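# Lift the loaded sealant gun off its hooks onto the table

## Task

Unhook the loaded sealant gun from its two hooks and set it down on the table with the cartridge still seated. It must end up lying on the table, away from the rack and not leaning on any other object, and must never fall more than a few centimetres. Then report that the job is finished.

## Robot and tools

Robot: two arms, left_arm and right_arm, each with a parallel two-finger gripper. The left_arm base (URDF root) sits at (+0.041, +0.306, +0.018) m in the scene frame and the right_arm base at (-0.022, -0.317, +0.039) m. Both are turned almost nothing relative to the scene. A gripper's fingers point along its own +z axis and close along its y axis. end_effector_position is the spot between the pads, roughly 1 cm behind the fingertips.

Frames: the scene frame has its origin at table-top height, midway between the nominal bases. +z is up, +x points out over the table, and +y is toward the left_arm side. Arm names do not match image left and right. Each arm reports its hand pose, Hand target, velocities and wrist-camera pose in its own base frame. Fixed cameras and the table use the scene frame. Reported hand positions can be off by a few centimetres, more at long reach.

execute_actions(actions, cameras): actions is a list of actions run in order. Each action is a list of up to 15 rows, one row per 1/30 s step. A short list repeats its last row until step 15. Every row has 14 numbers in [-1, 1]: dx, dy, dz, rx, ry, rz, opening for left_arm, then the same seven for right_arm. The six pose numbers are offsets, not poses. They are measured along that arm's own base axes from its Hand target as it stood when the action began. Every row in an action uses that same start point, so sending the same offset again in a new action moves the arm further. Scale: 1.0 equals 0.6 m for dx, dy, dz and 180 degrees for rotation. rx, ry, rz form one rotation vector, turning about the Hand target position. opening is absolute: +1 is fully open (0.094 m) and -1 is shut. To keep an arm still, send zeros for its six pose numbers and repeat the opening it should keep, because 0 is itself an opening command. cameras lists camera names, ["all"] or []. An empty actions list returns state plus all images.

move(target, speed, blend, opening_speed, grip_force, blocking, cameras): target is either one 14-number row, laid out as above, or a list of up to 15 such rows. Every row is an offset from the Hand targets at the start of the move, never from the previous row. Grippers travel in straight lines, and the whole move is capped at 10 s. speed is in m/s, from 0.002 to 4.3 (default 0.25), and rotation may run at twice that value in rad/s. Give one value, or one per target. blend, in metres, rounds corners between listed targets; 0 stops at each one. opening_speed is the rate of opening change per second on the -1..+1 scale, at least 0.2; use it to close gently. grip_force is the force per finger pad in newtons, 10 to 50, either one number or one per arm. It stays set until you change it, and lower values close slowly. blocking=false returns after about 0.5 s while the motion carries on. The result adds a "move:" line giving the outcome (done, off_target, moving, held, fault) and any limits (paced, held).

wait(seconds): lets time run (0 to 3600 s) without new commands. A running move keeps going. stop(): brakes a running move. zoom_image(camera, region): returns an enlarged crop of the newest image from cam_high, cam_low, cam_left_wrist or cam_right_wrist. region is [x0, y0, x1, y1] in pixels, at most 504 wide and 504 high. read_manual(section) only returns licence texts. finished_scene(scene): scene is an integer, 1 or 2. It ends the scene for good, so call it only once the gun lies stably on the table.

Cameras: cam_high, cam_low, cam_left_wrist, cam_right_wrist, each 672x504 pixels, with calibration given per camera. Wrist images can trail behind arm motion slightly.

Results: each gripper gets an end_effector_position (m) and end_effector_quat_wxyz. Hand target is the last commanded pose after clipping, and the next offsets start from it. Tool commands gives the present gripper commands. grip_measured is the actual opening on the command scale. grip_effort_nm is the gripper motor effort, where negative means closing. The results also carry joint positions, torques, velocities ("within noise" when still), motor temperatures and some per-step positions.

Behaviour to expect: orientation commands are clipped to within 40 degrees of the current orientation on each step. Friction and load can leave a gripper a few centimetres short of its target. Send the remaining distance as a further offset. Faster motion overshoots more and strikes harder. Keep paths away from an arm's own base, since the elbow can whip around there. An arm blocked by something keeps pushing until you command it back past its gripper. A gripper squeezes at about 50 to 64 N per pad. grip_measured keeps following your command after contact, so it will not reveal when the pads touch. To release, command an opening well above grip_measured.

Avoid: letting the gun fall or drop off the table, losing the cartridge, releasing a part while it is still moving, and hitting the rack, table or hooks hard. Also avoid bringing the two arms, grippers or wrist cameras together, and closing one gripper on the other's fingers. Do not strain the camera cables. Watch heat: holding loads or stretching toward unreachable poses warms the motors. At 85 °C a MOTOR HOT line appears, and at 100 °C that arm goes limp for 30 s or more, dropping whatever it holds. Loose objects may occasionally be nudged by outside pushes. Lift gently, keep the gun supported and level, and lower it fully onto open table before letting go.

Each tool is called after "Emit:" by a JSON object that holds its "method" and its "body".

## Session

Emit:
{"method": "execute_actions", "body": {"actions": []}}

Scene clock: 0.00 s.
left_arm: end_effector_position=(+0.2749, -0.0690, +0.1013) grip_measured=+1.000 grip_effort_nm=n/a end_effector_quat_wxyz=(+0.484, -0.324, +0.760, +0.287) | right_arm: end_effector_position=(+0.6446, -0.3249, +0.0789) grip_measured=+1.000 grip_effort_nm=n/a end_effector_quat_wxyz=(+0.575, +0.066, +0.801, -0.153)
Joint positions: left_arm=[-0.838 1.459 0.621 -1.212 -1.145 -1.956 0.094] | right_arm=[-0.503 2.004 1.125 0.579 -0.154 -0.226 0.094]
Joint velocities: within noise
Joint torques (N m): no reading
Motor temperatures (°C): left_arm=[35 35 33 28 31 30 29] | right_arm=[35 31 32 31 31 35 31]
Heat: left arm: hottest waist 35 °C; right arm: hottest waist 35 °C.
Hand target: left_arm +0.2820, -0.0741, +0.1093; +0.490, -0.335, +0.756, +0.277 | right_arm +0.6584, -0.3270, +0.1130; +0.601, +0.060, +0.781, -0.159
Tool commands: left_gripper/opening=+1.0 right_gripper/opening=+1.0

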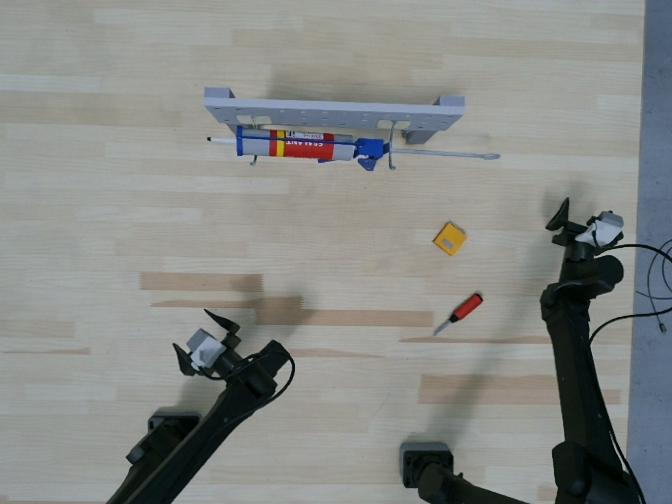

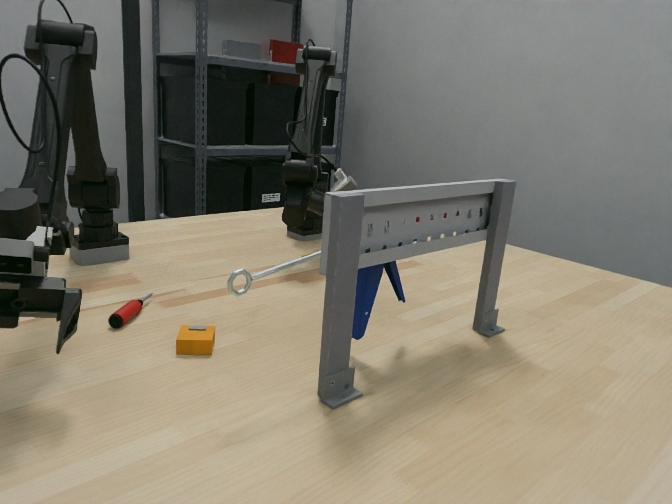

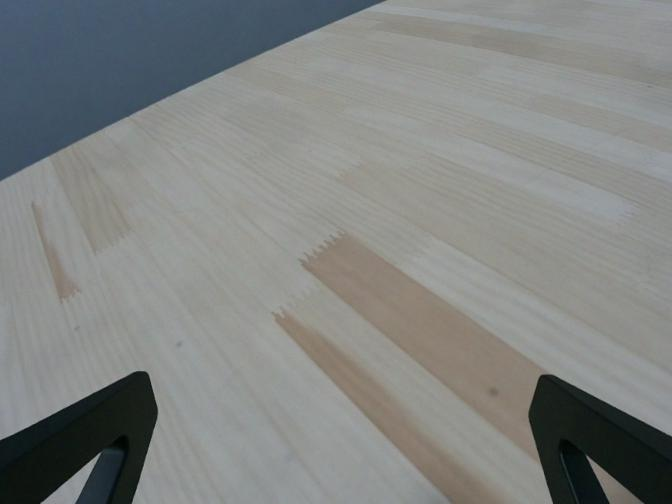

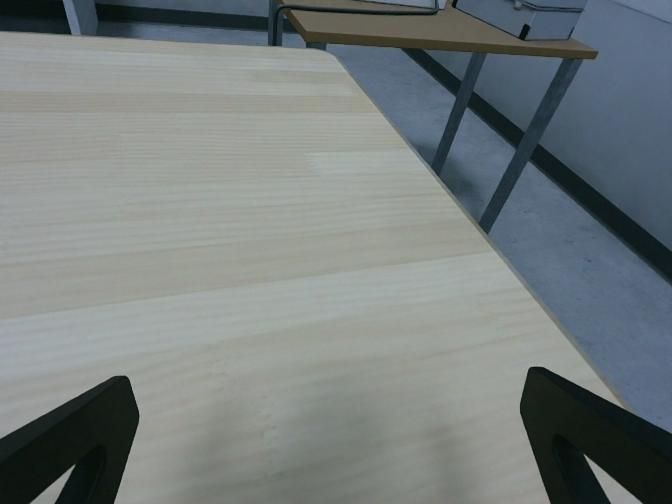

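Emit:
{"method": "zoom_image", "body": {"camera": "cam_high", "region": [190, 70, 520, 190]}}

Emit:
{"method": "zoom_image", "body": {"camera": "cam_low", "region": [220, 150, 540, 420]}}

Scaled by 1.527.

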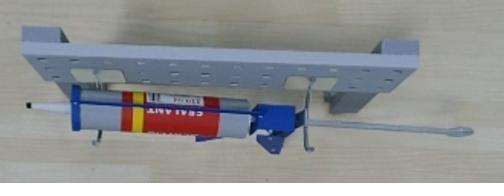

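Scaled by 1.575.

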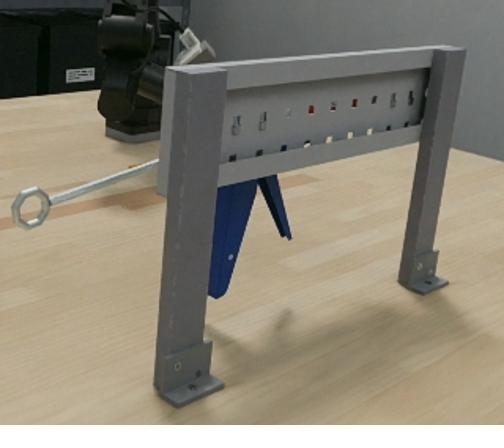

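Emit:
{"method": "move", "body": {"target": [0.165,-0.295,0.285,-0.429,-0.317,-0.125,1,0,0,0,0,0,0,1], "cameras": ["all"], "speed": 0.5}}

Scene clock: 40.80 s.
left_arm: end_effector_position=(+0.3816, -0.2462, +0.2750) grip_measured=+1.000 grip_effort_nm=0.01 end_effector_quat_wxyz=(+0.496, -0.507, +0.502, -0.494) | right_arm: end_effector_position=(+0.6446, -0.3249, +0.0789) grip_measured=+1.000 grip_effort_nm=-0.01 end_effector_quat_wxyz=(+0.575, +0.066, +0.801, -0.153)
Joint positions: left_arm=[-0.871 1.181 0.549 0.601 -0.878 -1.597 0.094] | right_arm=[-0.503 2.004 1.125 0.579 -0.154 -0.226 0.094]
Joint torques (N m): left_arm=[-2.49 -5.36 8.17 1.74 0.04 0.27] | right_arm=[1.49 -18.67 11.1 1.84 0.05 0.13]
Heat: left arm: hottest shoulder 35 °C; right arm: hottest waist 35 °C.
Hand target: left_arm +0.3810, -0.2511, +0.2803; +0.500, -0.500, +0.500, -0.500 | right_arm +0.6584, -0.3270, +0.1130; +0.601, +0.060, +0.781, -0.159
Off the commanded pose: left_arm 0.007 m, 1 deg | right_arm 0.037 m, 4 deg.
move: done
cam_left_wrist: T_world_to_cam=[[0.00921, -0.01624, 0.99983, -0.28099], [-0.41441, -0.91002, -0.01096, -0.02614], [0.91004, -0.41424, -0.01512, -0.35661]] pos_world=[0.31628, -0.17608, 0.27527]

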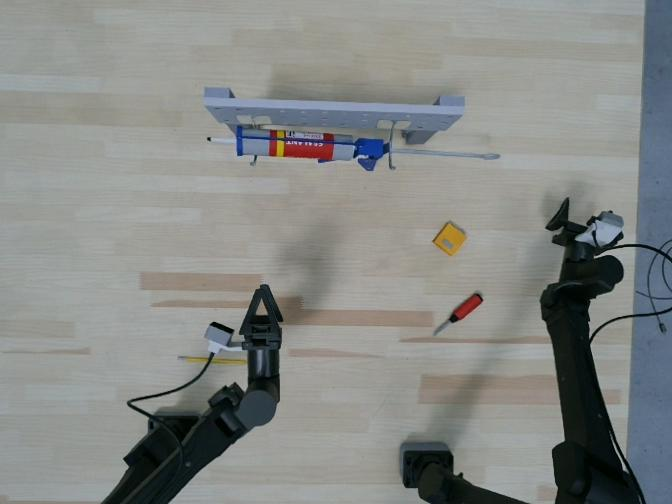

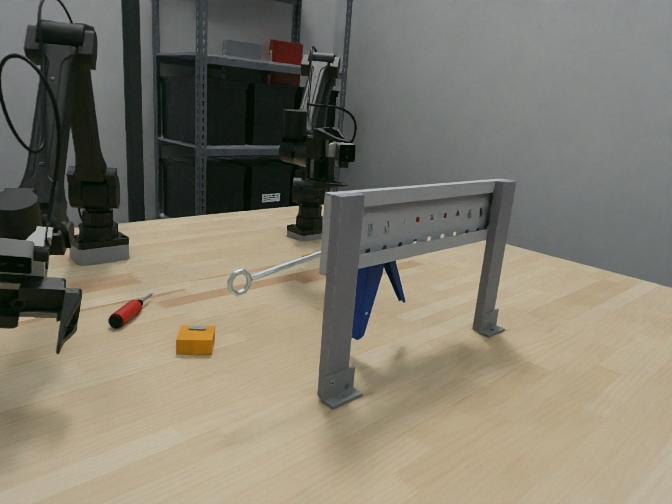

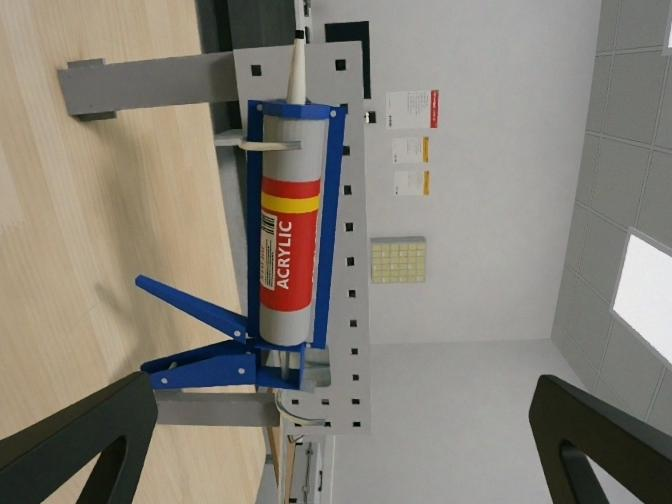

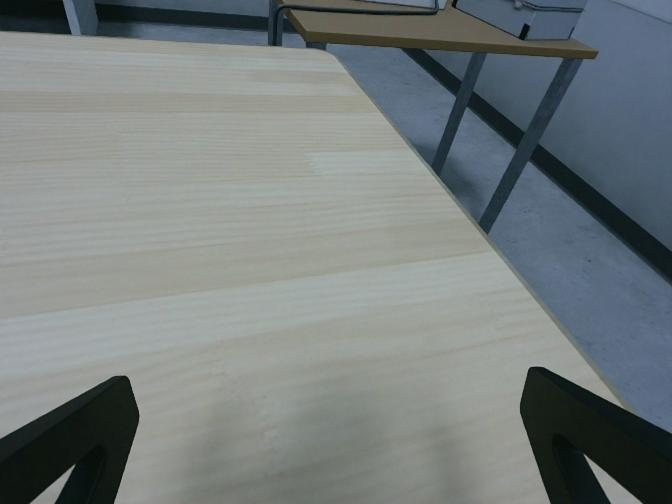

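Emit:
{"method": "move", "body": {"target": [0.2,-0.127,-0.075,0,0,0,1,0,0,0,0,0,0,1], "cameras": ["cam_high","cam_left_wrist","cam_low"], "speed": 0.4}}

Scene clock: 67.57 s.
left_arm: end_effector_position=(+0.4855, -0.3172, +0.2072) grip_measured=+1.000 grip_effort_nm=0.01 end_effector_quat_wxyz=(+0.492, -0.504, +0.524, -0.479) | right_arm: end_effector_position=(+0.6446, -0.3249, +0.0789) grip_measured=+1.000 grip_effort_nm=-0.01 end_effector_quat_wxyz=(+0.575, +0.066, +0.801, -0.153)
Joint positions: left_arm=[-0.791 1.629 0.802 0.745 -0.785 -1.596 0.094] | right_arm=[-0.503 2.004 1.125 0.579 -0.154 -0.226 0.094]
Joint torques (N m): left_arm=[-1.44 -11.4 11.64 1.78 0 0.27] | right_arm=[1.55 -18.61 11.08 1.85 0.05 0.13]
Motor temperatures (°C): left_arm=[34 35 37 28 31 29 28] | right_arm=[34 35 37 31 30 34 31]
Heat: left arm: hottest elbow 37 °C; right arm: hottest elbow 37 °C.
Hand target: left_arm +0.5010, -0.3273, +0.2353; +0.500, -0.500, +0.500, -0.500 | right_arm +0.6584, -0.3270, +0.1130; +0.601, +0.060, +0.781, -0.159
Off the commanded pose: left_arm 0.034 m, 4 deg | right_arm 0.037 m, 4 deg.
move: off_target (left_arm)
cam_left_wrist: T_world_to_cam=[[0.04673, -0.05195, 0.99756, -0.24438], [-0.42764, -0.90354, -0.02702, -0.03663], [0.90274, -0.42534, -0.06444, -0.47137]] pos_world=[0.42128, -0.24628, 0.21242]
Images, in order (width x height): cam_high 672x504, cam_low 672x504, cam_left_wrist 672x504.

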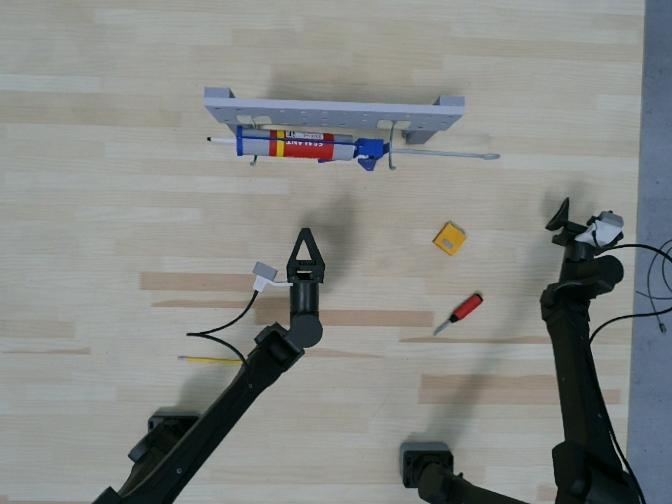

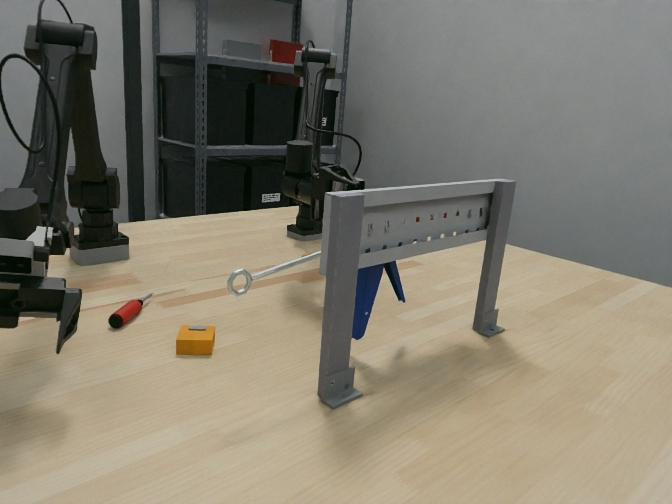

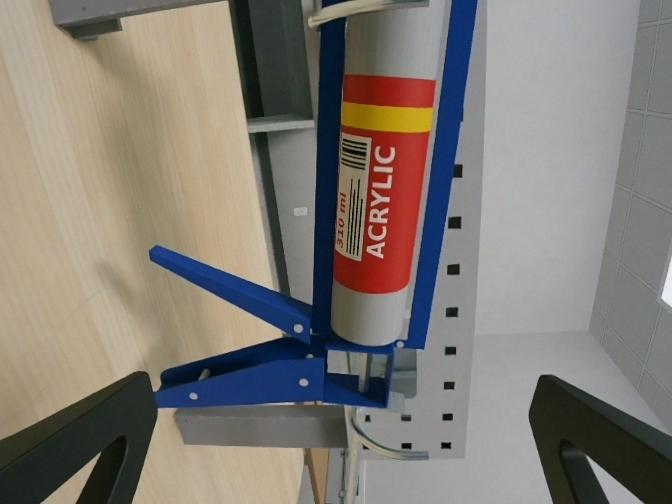

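Emit:
{"method": "move", "body": {"target": [0.137,-0.008,0.047,0,-0.018,0,1,0,0,0,0,0,0,1], "cameras": ["cam_high","cam_left_wrist"], "speed": 0.3}}

Scene clock: 88.83 s.
left_arm: end_effector_position=(+0.5695, -0.3214, +0.2348) grip_measured=+1.000 grip_effort_nm=0.00 end_effector_quat_wxyz=(+0.504, -0.494, +0.504, -0.497) | right_arm: end_effector_position=(+0.6446, -0.3249, +0.0789) grip_measured=+1.000 grip_effort_nm=-0.01 end_effector_quat_wxyz=(+0.575, +0.066, +0.801, -0.153)
Joint positions: left_arm=[-0.681 1.743 1.001 0.745 -0.679 -1.551 0.094] | right_arm=[-0.503 2.004 1.125 0.579 -0.154 -0.226 0.094]
Joint torques (N m): left_arm=[-2.02 -13.98 12.63 1.17 0.04 0.27] | right_arm=[1.49 -18.61 11.1 1.84 0.05 0.13]
Heat: left arm: hottest elbow 40 °C; right arm: hottest elbow 38 °C.
Hand target: left_arm +0.5832, -0.3321, +0.2635; +0.514, -0.486, +0.486, -0.514 | right_arm +0.6584, -0.3270, +0.1130; +0.601, +0.060, +0.781, -0.159
Off the commanded pose: left_arm 0.034 m, 3 deg | right_arm 0.037 m, 4 deg.
move: off_target (left_arm)
cam_left_wrist: T_world_to_cam=[[-0.01406, -0.03574, 0.99926, -0.23664], [-0.42261, -0.9055, -0.03833, -0.00472], [0.90621, -0.42283, -0.00237, -0.563]] pos_world=[0.50487, -0.25078, 0.23496]

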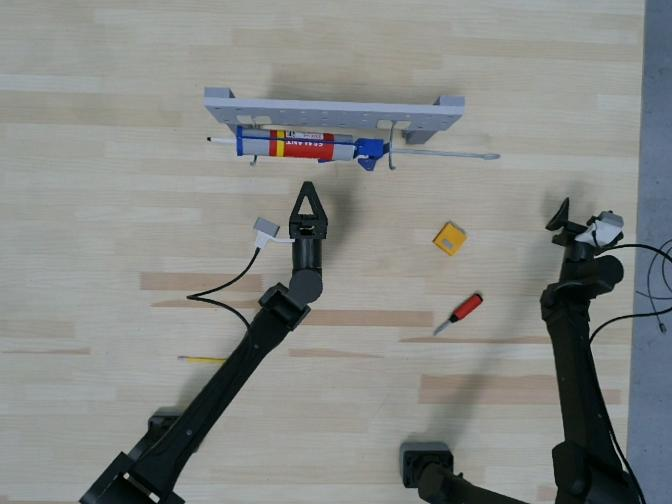

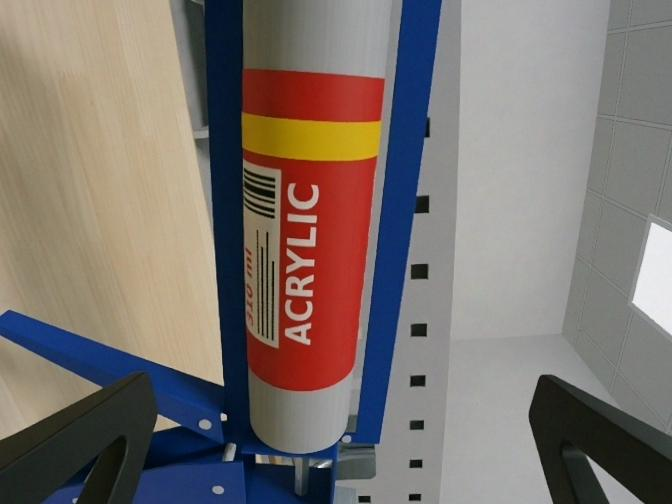

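Emit:
{"method": "move", "body": {"target": [0.142,-0.015,-0.008,0,0,0,1,0,0,0,0,0,0,1], "cameras": ["cam_high","cam_left_wrist"], "speed": 0.12}}

Scene clock: 116.17 s.
left_arm: end_effector_position=(+0.6474, -0.3433, +0.2332) grip_measured=+1.000 grip_effort_nm=0.01 end_effector_quat_wxyz=(+0.501, -0.488, +0.503, -0.507) | right_arm: end_effector_position=(+0.6446, -0.3249, +0.0789) grip_measured=+1.000 grip_effort_nm=-0.01 end_effector_quat_wxyz=(+0.575, +0.066, +0.801, -0.153)
Joint positions: left_arm=[-0.621 1.902 1.231 0.69 -0.599 -1.551 0.094] | right_arm=[-0.503 2.004 1.125 0.579 -0.154 -0.226 0.094]
Joint torques (N m): left_arm=[-1.08 -16.73 13.42 0.44 0.02 0.21] | right_arm=[1.55 -18.61 11.08 1.84 0.05 0.13]
Heat: left arm: hottest elbow 40 °C; right arm: hottest elbow 39 °C.
Hand target: left_arm +0.6684, -0.3411, +0.2587; +0.514, -0.486, +0.486, -0.514 | right_arm +0.6584, -0.3270, +0.1130; +0.601, +0.060, +0.781, -0.159
Off the commanded pose: left_arm 0.033 m, 3 deg | right_arm 0.037 m, 4 deg.
move: off_target (left_arm)
cam_left_wrist: T_world_to_cam=[[-0.02744, -0.02676, 0.99926, -0.22293], [-0.4401, -0.89722, -0.03612, 0.02201], [0.89753, -0.44077, 0.01284, -0.64698]] pos_world=[0.58425, -0.27138, 0.23187]

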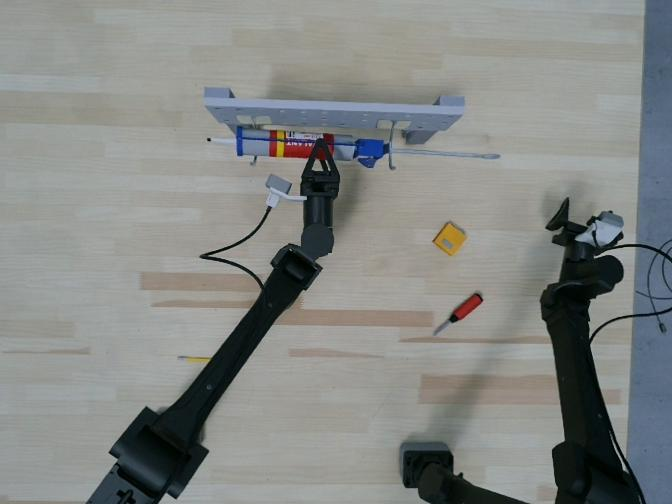

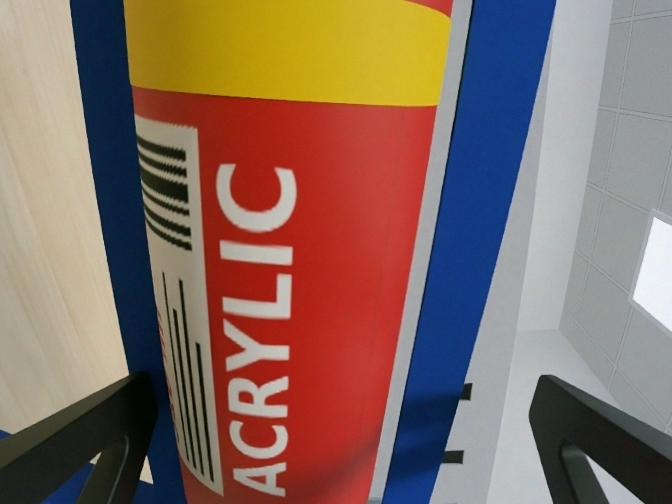

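Emit:
{"method": "move", "body": {"target": [[-0.01,0.012,-0.03,0,0,0,1,0,0,0,0,0,0,1],[0.02,0.012,-0.03,0,0,0,1,0,0,0,0,0,0,1]], "cameras": ["cam_high","cam_left_wrist"], "speed": 0.12}}

Scene clock: 128.10 s.
left_arm: end_effector_position=(+0.6603, -0.3367, +0.2158) grip_measured=+1.000 grip_effort_nm=0.00 end_effector_quat_wxyz=(+0.501, -0.489, +0.508, -0.502) | right_arm: end_effector_position=(+0.6446, -0.3249, +0.0789) grip_measured=+1.000 grip_effort_nm=-0.01 end_effector_quat_wxyz=(+0.575, +0.066, +0.801, -0.153)
Joint positions: left_arm=[-0.6 1.94 1.245 0.702 -0.579 -1.55 0.094] | right_arm=[-0.503 2.004 1.125 0.579 -0.154 -0.226 0.094]
Joint torques (N m): left_arm=[-1.14 -17.08 12.88 1.16 0.01 0.17] | right_arm=[1.49 -18.61 11.1 1.85 0.05 0.13]
Heat: left arm: hottest elbow 40 °C; right arm: hottest elbow 39 °C.
Hand target: left_arm +0.6804, -0.3339, +0.2407; +0.514, -0.486, +0.486, -0.514 | right_arm +0.6584, -0.3270, +0.1130; +0.601, +0.060, +0.781, -0.159
Off the commanded pose: left_arm 0.032 m, 3 deg | right_arm 0.037 m, 4 deg.
move: off_target (left_arm)
cam_left_wrist: T_world_to_cam=[[-0.01753, -0.03556, 0.99921, -0.21454], [-0.43905, -0.89759, -0.03964, 0.03298], [0.89829, -0.4394, 0.00012, -0.65261]] pos_world=[0.59695, -0.26479, 0.21576]

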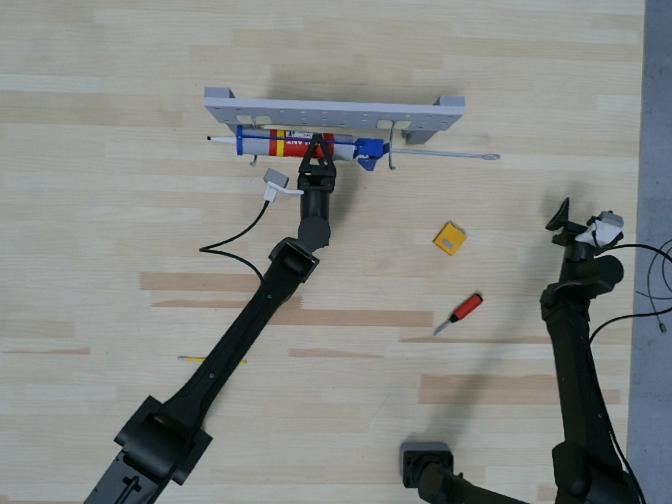

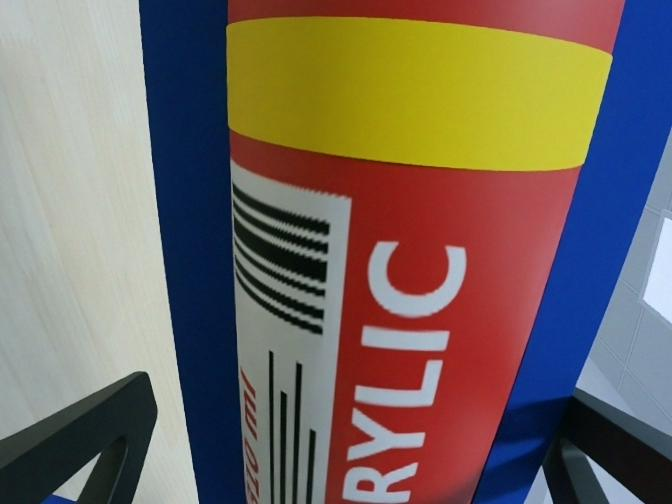

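Emit:
{"method": "move", "body": {"target": [0,0,0,0,0,0,-0.6,0,0,0,0,0,0,1], "cameras": ["cam_high","cam_left_wrist"], "opening_speed": 0.6}}

Scene clock: 136.70 s.
left_arm: end_effector_position=(+0.6624, -0.3373, +0.2213) grip_measured=+0.687 grip_effort_nm=-1.01 end_effector_quat_wxyz=(+0.503, -0.489, +0.504, -0.504) | right_arm: end_effector_position=(+0.6446, -0.3249, +0.0789) grip_measured=+1.000 grip_effort_nm=-0.01 end_effector_quat_wxyz=(+0.575, +0.066, +0.801, -0.153)
Joint positions: left_arm=[-0.6 1.94 1.256 0.702 -0.584 -1.547 0.079] | right_arm=[-0.503 2.004 1.125 0.579 -0.154 -0.226 0.094]
Joint torques (N m): left_arm=[-1.14 -16.91 12.21 1.06 0.03 0.14] | right_arm=[1.55 -18.67 11.08 1.84 0.05 0.13]
Motor temperatures (°C): left_arm=[34 37 42 28 31 29 28] | right_arm=[34 36 39 31 30 33 31]
Heat: left arm: hottest elbow 42 °C; right arm: hottest elbow 39 °C.
Hand target: left_arm +0.6804, -0.3339, +0.2407; +0.514, -0.486, +0.486, -0.514 | right_arm +0.6584, -0.3270, +0.1130; +0.601, +0.060, +0.781, -0.159
Off the commanded pose: left_arm 0.027 m, 3 deg | right_arm 0.037 m, 4 deg.
move: done
cam_left_wrist: T_world_to_cam=[[-0.02623, -0.03263, 0.99912, -0.21324], [-0.4346, -0.8997, -0.04079, 0.03009], [0.90024, -0.43529, 0.00942, -0.6568]] pos_world=[0.59876, -0.26578, 0.22046]

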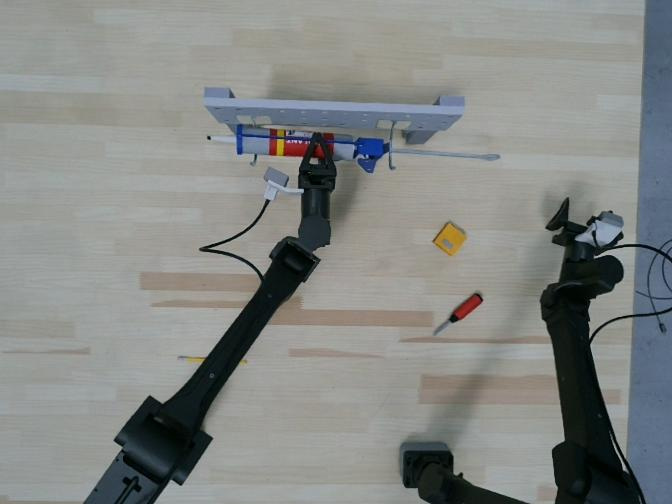

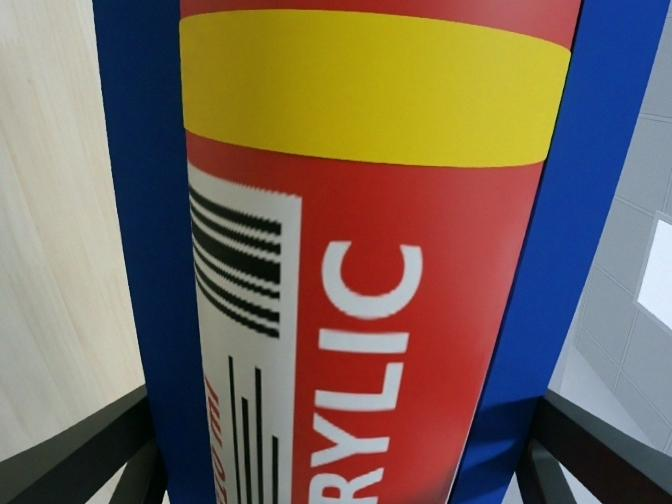

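Emit:
{"method": "move", "body": {"target": [0.0,0,0.125,0,0,0,-0.6,0,0,0,0,0,0,1], "cameras": ["cam_high","cam_left_wrist","cam_low"], "speed": 0.12}}

Scene clock: 142.17 s.
left_arm: end_effector_position=(+0.6637, -0.3379, +0.2225) grip_measured=+0.686 grip_effort_nm=-1.02 end_effector_quat_wxyz=(+0.485, -0.505, +0.527, -0.483) | right_arm: end_effector_position=(+0.6446, -0.3249, +0.0789) grip_measured=+1.000 grip_effort_nm=-0.01 end_effector_quat_wxyz=(+0.575, +0.066, +0.801, -0.153)
Joint positions: left_arm=[-0.598 1.908 1.276 0.555 -0.578 -1.59 0.079] | right_arm=[-0.503 2.004 1.125 0.579 -0.154 -0.226 0.094]
Joint torques (N m): left_arm=[-1.32 -24 14.95 0.5 -0.17 0.56] | right_arm=[1.55 -18.61 11.08 1.85 0.05 0.13]
Heat: left arm: hottest elbow 42 °C; right arm: hottest elbow 39 °C.
Hand target: left_arm +0.6804, -0.3339, +0.3157; +0.514, -0.486, +0.486, -0.514 | right_arm +0.6584, -0.3270, +0.1130; +0.601, +0.060, +0.781, -0.159
Off the commanded pose: left_arm 0.095 m, 7 deg | right_arm 0.037 m, 4 deg.
move: off_target (left_arm)
cam_left_wrist: T_world_to_cam=[[0.05298, -0.04319, 0.99766, -0.2702], [-0.43996, -0.89788, -0.01551, 0.02879], [0.89645, -0.43811, -0.06657, -0.63972]] pos_world=[0.60047, -0.26609, 0.22743]
Images, in order (width x height): cam_high 672x504, cam_low 672x504, cam_left_wrist 672x504.

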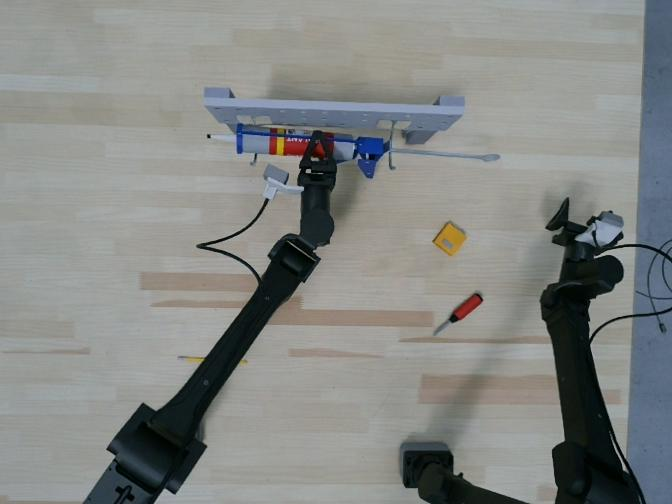

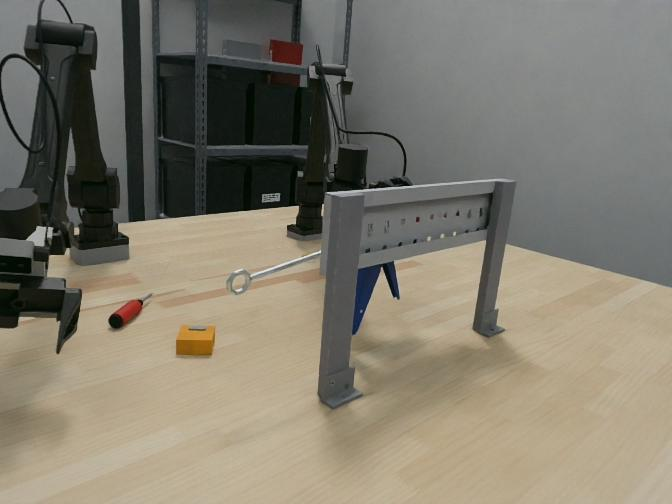

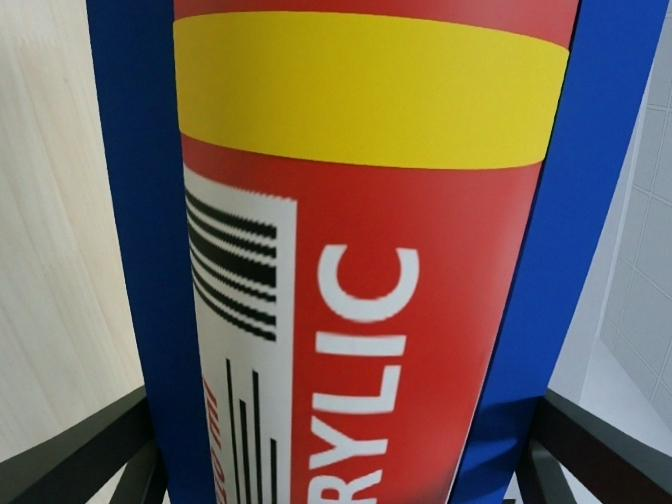

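Emit:
{"method": "move", "body": {"target": [0.0,0,0.08,0,-0.025,0,-0.8,0,0,0,0,0,0,1], "cameras": ["cam_high","cam_low"], "speed": 0.12}}

Scene clock: 152.20 s.
left_arm: end_effector_position=(+0.6616, -0.3392, +0.2283) grip_measured=+0.686 grip_effort_nm=-1.02 end_effector_quat_wxyz=(+0.493, -0.494, +0.534, -0.477) | right_arm: end_effector_position=(+0.6446, -0.3249, +0.0789) grip_measured=+1.000 grip_effort_nm=-0.01 end_effector_quat_wxyz=(+0.575, +0.066, +0.801, -0.153)
Joint positions: left_arm=[-0.601 1.899 1.274 0.555 -0.578 -1.554 0.079] | right_arm=[-0.503 2.004 1.125 0.579 -0.154 -0.226 0.094]
Joint torques (N m): left_arm=[-1.38 -26.7 16.54 1.89 -0.14 0.73] | right_arm=[1.49 -18.61 11.08 1.85 0.05 0.13]
Heat: left arm: hottest elbow 43 °C; right arm: hottest elbow 39 °C.
Hand target: left_arm +0.6804, -0.3339, +0.3637; +0.533, -0.465, +0.465, -0.532 | right_arm +0.6584, -0.3270, +0.1130; +0.601, +0.060, +0.781, -0.159
Off the commanded pose: left_arm 0.137 m, 12 deg | right_arm 0.037 m, 4 deg.
move: off_target (left_arm)

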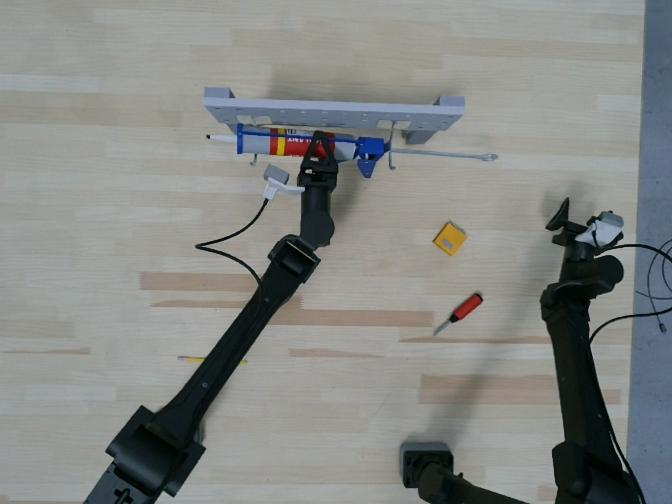

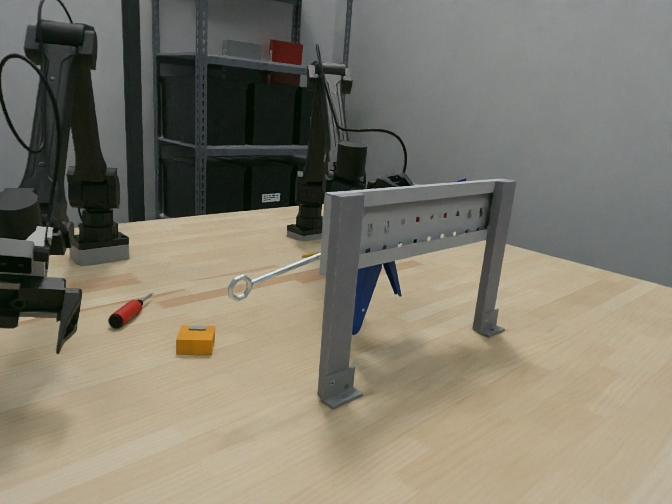

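Emit:
{"method": "move", "body": {"target": [[0,0,-0.16,0,0.01,0,-0.8,-0.2,0.1,0.25,0.2,-0.05,0,1],[0,0,-0.16,0,0.01,0,-0.8,-0.17,0.69,0.25,0.538,-0.145,0.014,1]], "cameras": ["cam_high","cam_low","cam_right_wrist"], "speed": 0.4, "blend": [0.05,0]}}

Scene clock: 173.70 s.
left_arm: end_effector_position=(+0.6680, -0.3375, +0.2235) grip_measured=+0.686 grip_effort_nm=-1.02 end_effector_quat_wxyz=(+0.505, -0.487, +0.507, -0.500) | right_arm: end_effector_position=(+0.5482, +0.0868, +0.2410) grip_measured=+1.000 grip_effort_nm=-0.01 end_effector_quat_wxyz=(+0.488, +0.507, +0.523, +0.481)
Joint positions: left_arm=[-0.595 1.945 1.274 0.684 -0.581 -1.539 0.079] | right_arm=[0.225 1.412 0.668 0.681 0.217 1.562 0.094]
Joint torques (N m): left_arm=[-1.03 -19.43 11.49 2.61 0.04 0.38] | right_arm=[1.73 -7.71 11.67 2.69 0.29 0.22]
Heat: left arm: hottest elbow 45 °C; right arm: hottest elbow 40 °C.
Hand target: left_arm +0.6804, -0.3339, +0.2677; +0.525, -0.473, +0.474, -0.525 | right_arm +0.5564, +0.0870, +0.2630; +0.500, +0.501, +0.499, +0.501
Off the commanded pose: left_arm 0.046 m, 5 deg | right_arm 0.024 m, 4 deg.
move: off_target (left_arm, right_arm)
cam_right_wrist: T_world_to_cam=[[-0.08267, -0.0089, -0.99654, 0.28564], [-0.44707, 0.89402, 0.0291, 0.19536], [0.89067, 0.44793, -0.07789, -0.41295]] pos_world=[0.47875, 0.01286, 0.2468]

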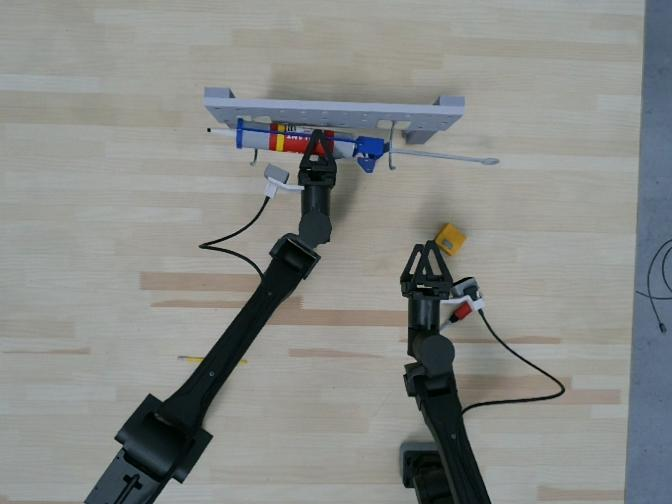

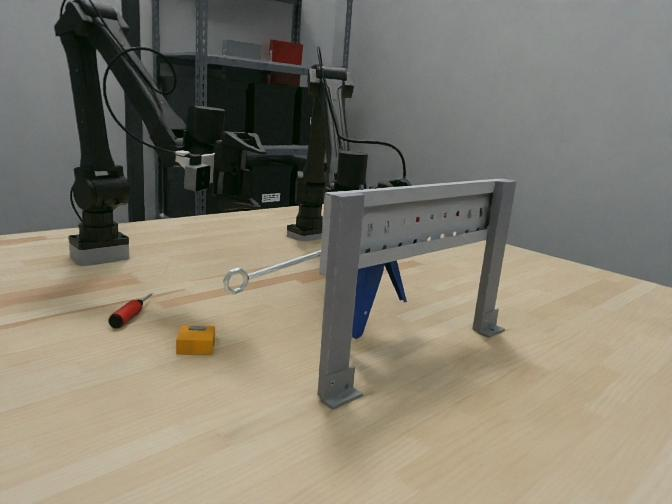

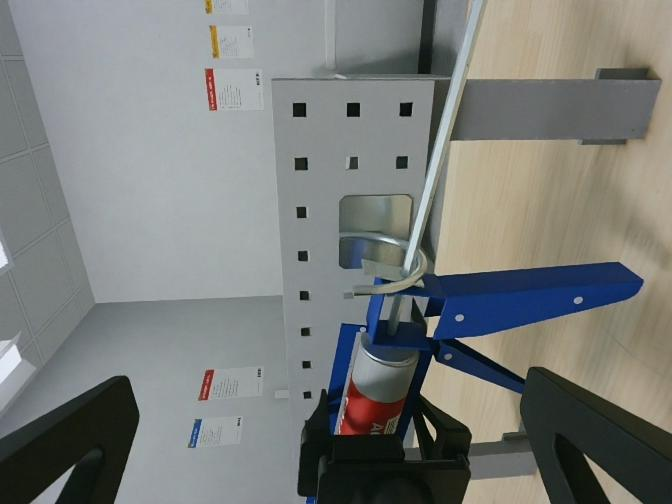

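Emit:
{"method": "move", "body": {"target": [0,0,0,0,0,0,-0.8,0.137,-0.003,-0.08,0,0,0,1], "cameras": ["cam_high","cam_low","cam_right_wrist"], "speed": 0.3}}

Scene clock: 191.50 s.
left_arm: end_effector_position=(+0.6680, -0.3375, +0.2235) grip_measured=+0.686 grip_effort_nm=-1.02 end_effector_quat_wxyz=(+0.505, -0.487, +0.507, -0.500) | right_arm: end_effector_position=(+0.6186, +0.0829, +0.1783) grip_measured=+1.000 grip_effort_nm=-0.01 end_effector_quat_wxyz=(+0.481, +0.515, +0.530, +0.471)
Joint positions: left_arm=[-0.595 1.945 1.274 0.684 -0.581 -1.539 0.079] | right_arm=[0.184 1.699 0.813 0.793 0.18 1.563 0.094]
Joint torques (N m): left_arm=[-1.26 -19.66 11.48 2.63 0.05 0.36] | right_arm=[1.03 -11.69 13.41 2.67 0.05 0.22]
Heat: left arm: hottest elbow 45 °C; right arm: hottest elbow 41 °C.
Hand target: left_arm +0.6804, -0.3339, +0.2677; +0.525, -0.473, +0.474, -0.525 | right_arm +0.6386, +0.0852, +0.2150; +0.500, +0.501, +0.499, +0.501
Off the commanded pose: left_arm 0.046 m, 5 deg | right_arm 0.042 m, 6 deg.
move: off_target (right_arm)
cam_right_wrist: T_world_to_cam=[[-0.11318, -0.01029, -0.99352, 0.24739], [-0.4417, 0.89623, 0.04103, 0.22642], [0.89, 0.44348, -0.10598, -0.47301]] pos_world=[0.54898, 0.00939, 0.18636]

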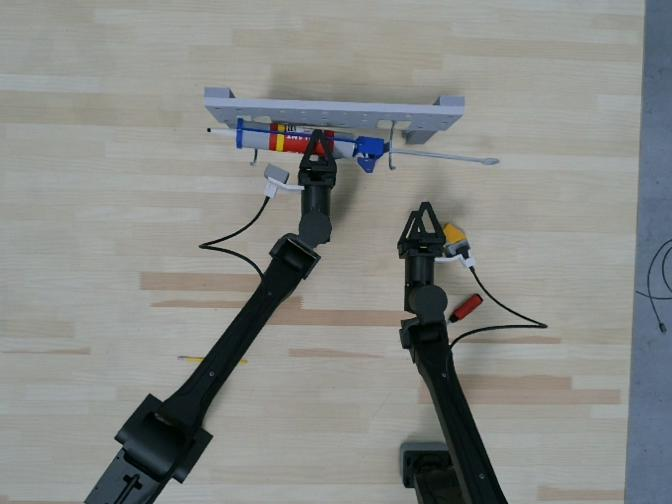

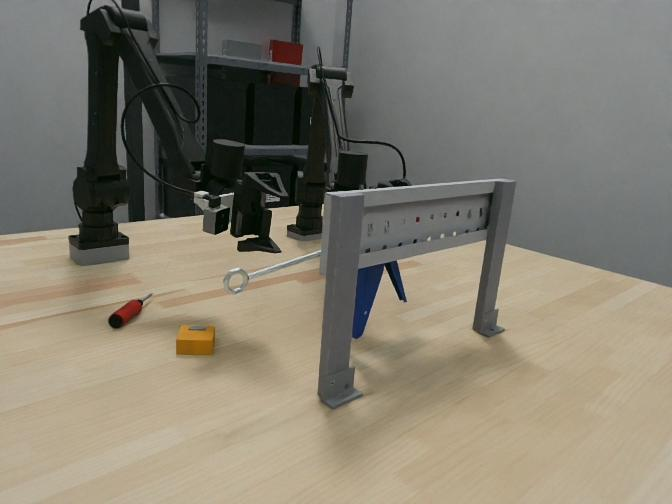

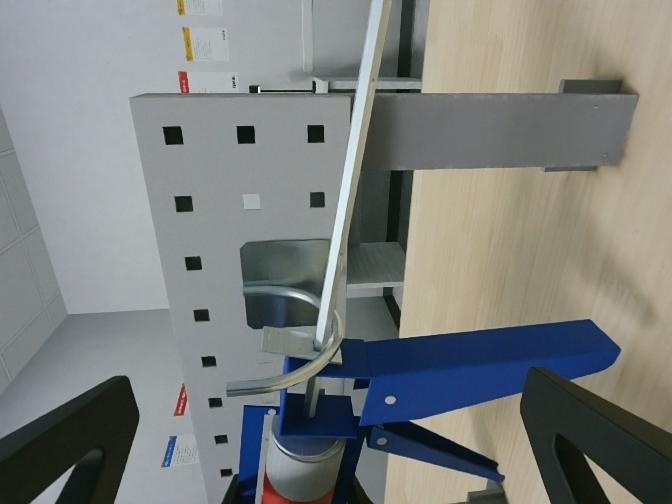

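Emit:
{"method": "move", "body": {"target": [0,0,0,0,0,0,-0.8,0.165,-0.005,-0.008,0,-0.025,0,1], "cameras": ["cam_high","cam_low","cam_right_wrist"], "speed": 0.15}}

Scene clock: 205.10 s.
left_arm: end_effector_position=(+0.6680, -0.3375, +0.2235) grip_measured=+0.686 grip_effort_nm=-1.02 end_effector_quat_wxyz=(+0.505, -0.487, +0.507, -0.500) | right_arm: end_effector_position=(+0.7188, +0.0821, +0.1779) grip_measured=+1.000 grip_effort_nm=-0.01 end_effector_quat_wxyz=(+0.500, +0.498, +0.505, +0.498)
Joint positions: left_arm=[-0.595 1.945 1.274 0.684 -0.581 -1.539 0.079] | right_arm=[0.149 1.931 1.101 0.825 0.143 1.563 0.094]
Joint torques (N m): left_arm=[-0.79 -19.43 11.54 2.59 0.04 0.35] | right_arm=[0.97 -15.21 14.11 2.48 0.02 0.1]
Heat: left arm: hottest elbow 44 °C; right arm: hottest elbow 43 °C.
Hand target: left_arm +0.6804, -0.3339, +0.2677; +0.525, -0.473, +0.474, -0.525 | right_arm +0.7376, +0.0822, +0.2102; +0.519, +0.481, +0.479, +0.520
Off the commanded pose: left_arm 0.046 m, 5 deg | right_arm 0.037 m, 5 deg.
move: off_target (right_arm)
cam_right_wrist: T_world_to_cam=[[-0.02603, 0.00605, -0.99964, 0.19536], [-0.4456, 0.89507, 0.01702, 0.27862], [0.89485, 0.44588, -0.0206, -0.58071]] pos_world=[0.64889, 0.00836, 0.17858]

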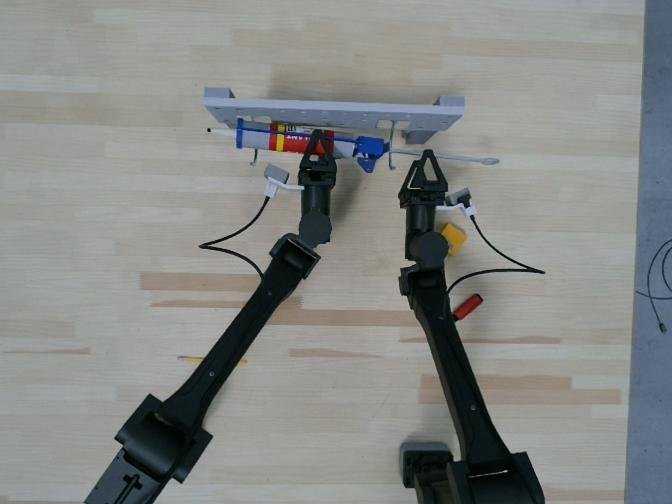

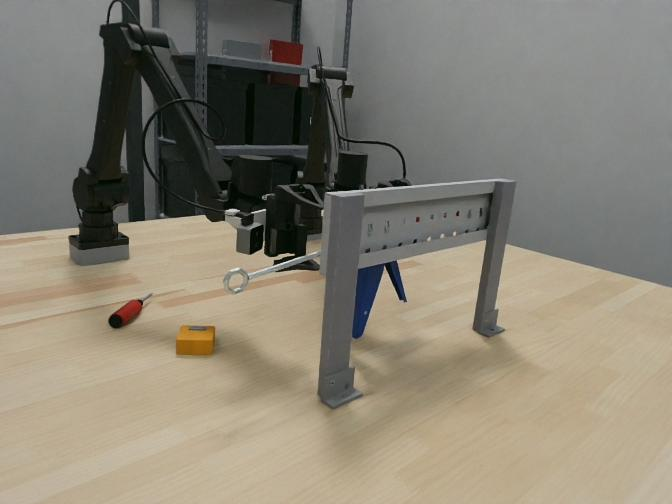

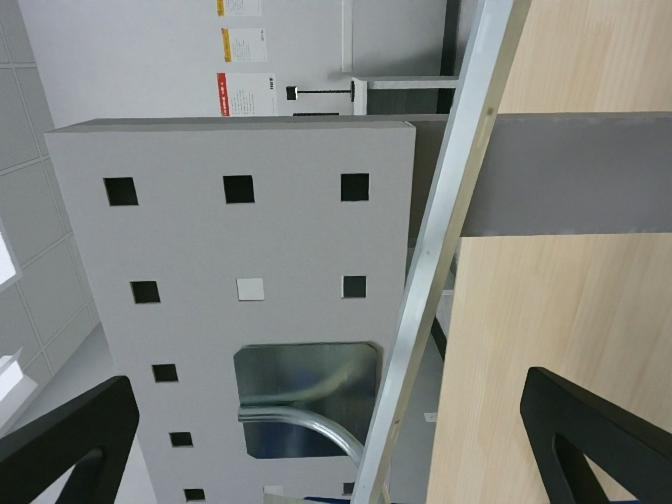

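Emit:
{"method": "move", "body": {"target": [[0,0,0,0,0,0,-0.8,0.013,0,-0.022,0,0,0,1],[0,0,0,0,0,0,-0.8,0.013,0,-0.022,0,0,0,-0.9]], "cameras": ["cam_high","cam_right_wrist"], "speed": 0.15, "opening_speed": 1.0}}

Scene clock: 212.87 s.
left_arm: end_effector_position=(+0.6681, -0.3376, +0.2224) grip_measured=+0.686 grip_effort_nm=-1.02 end_effector_quat_wxyz=(+0.505, -0.488, +0.507, -0.500) | right_arm: end_effector_position=(+0.7268, +0.0824, +0.1596) grip_measured=-0.864 grip_effort_nm=-1.03 end_effector_quat_wxyz=(+0.492, +0.505, +0.503, +0.500)
Joint positions: left_arm=[-0.595 1.947 1.274 0.684 -0.581 -1.539 0.079] | right_arm=[0.147 1.977 1.122 0.839 0.142 1.583 0.006]
Joint torques (N m): left_arm=[-1.14 -19.55 11.47 2.62 0.04 0.38] | right_arm=[0.85 -16.26 13.76 2.65 0.07 -0.11]
Motor temperatures (°C): left_arm=[34 39 44 28 31 29 29] | right_arm=[34 35 44 31 30 32 31]
Heat: left arm: hottest elbow 44 °C; right arm: hottest elbow 44 °C.
Hand target: left_arm +0.6804, -0.3339, +0.2677; +0.525, -0.473, +0.474, -0.525 | right_arm +0.7454, +0.0822, +0.1970; +0.519, +0.481, +0.479, +0.520
Off the commanded pose: left_arm 0.047 m, 6 deg | right_arm 0.042 m, 5 deg.
move: off_target (right_arm); target 2's new opening was sent with right_arm's hand 0.043 m and 6 deg from that target
cam_right_wrist: T_world_to_cam=[[-0.0368, 0.0245, -0.99902, 0.18352], [-0.44507, 0.89468, 0.03833, 0.27846], [0.89474, 0.44604, -0.02202, -0.588]] pos_world=[0.6568, 0.00865, 0.15972]

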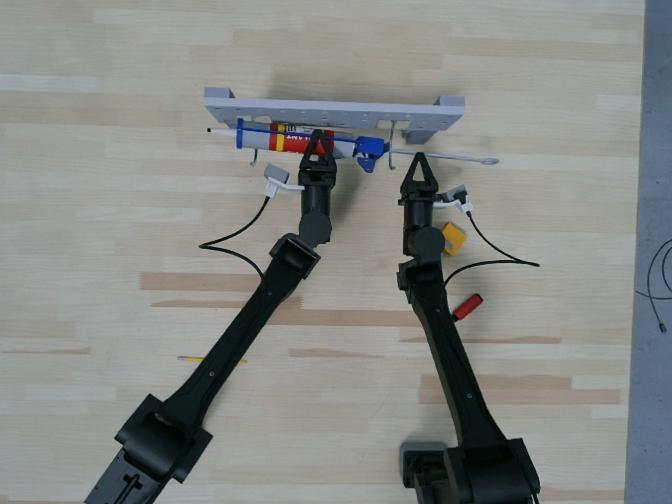

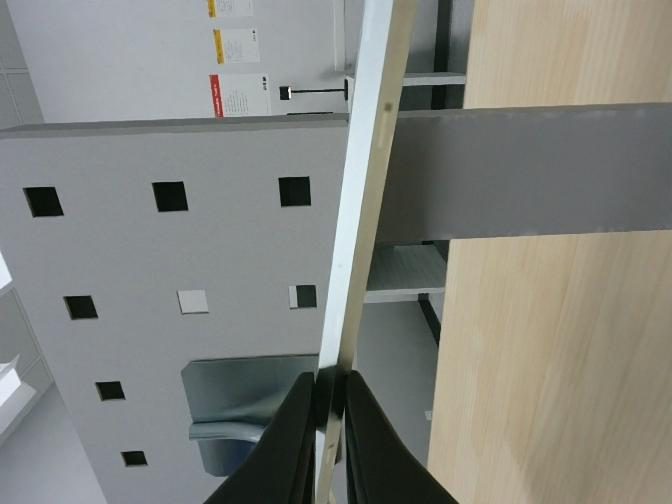

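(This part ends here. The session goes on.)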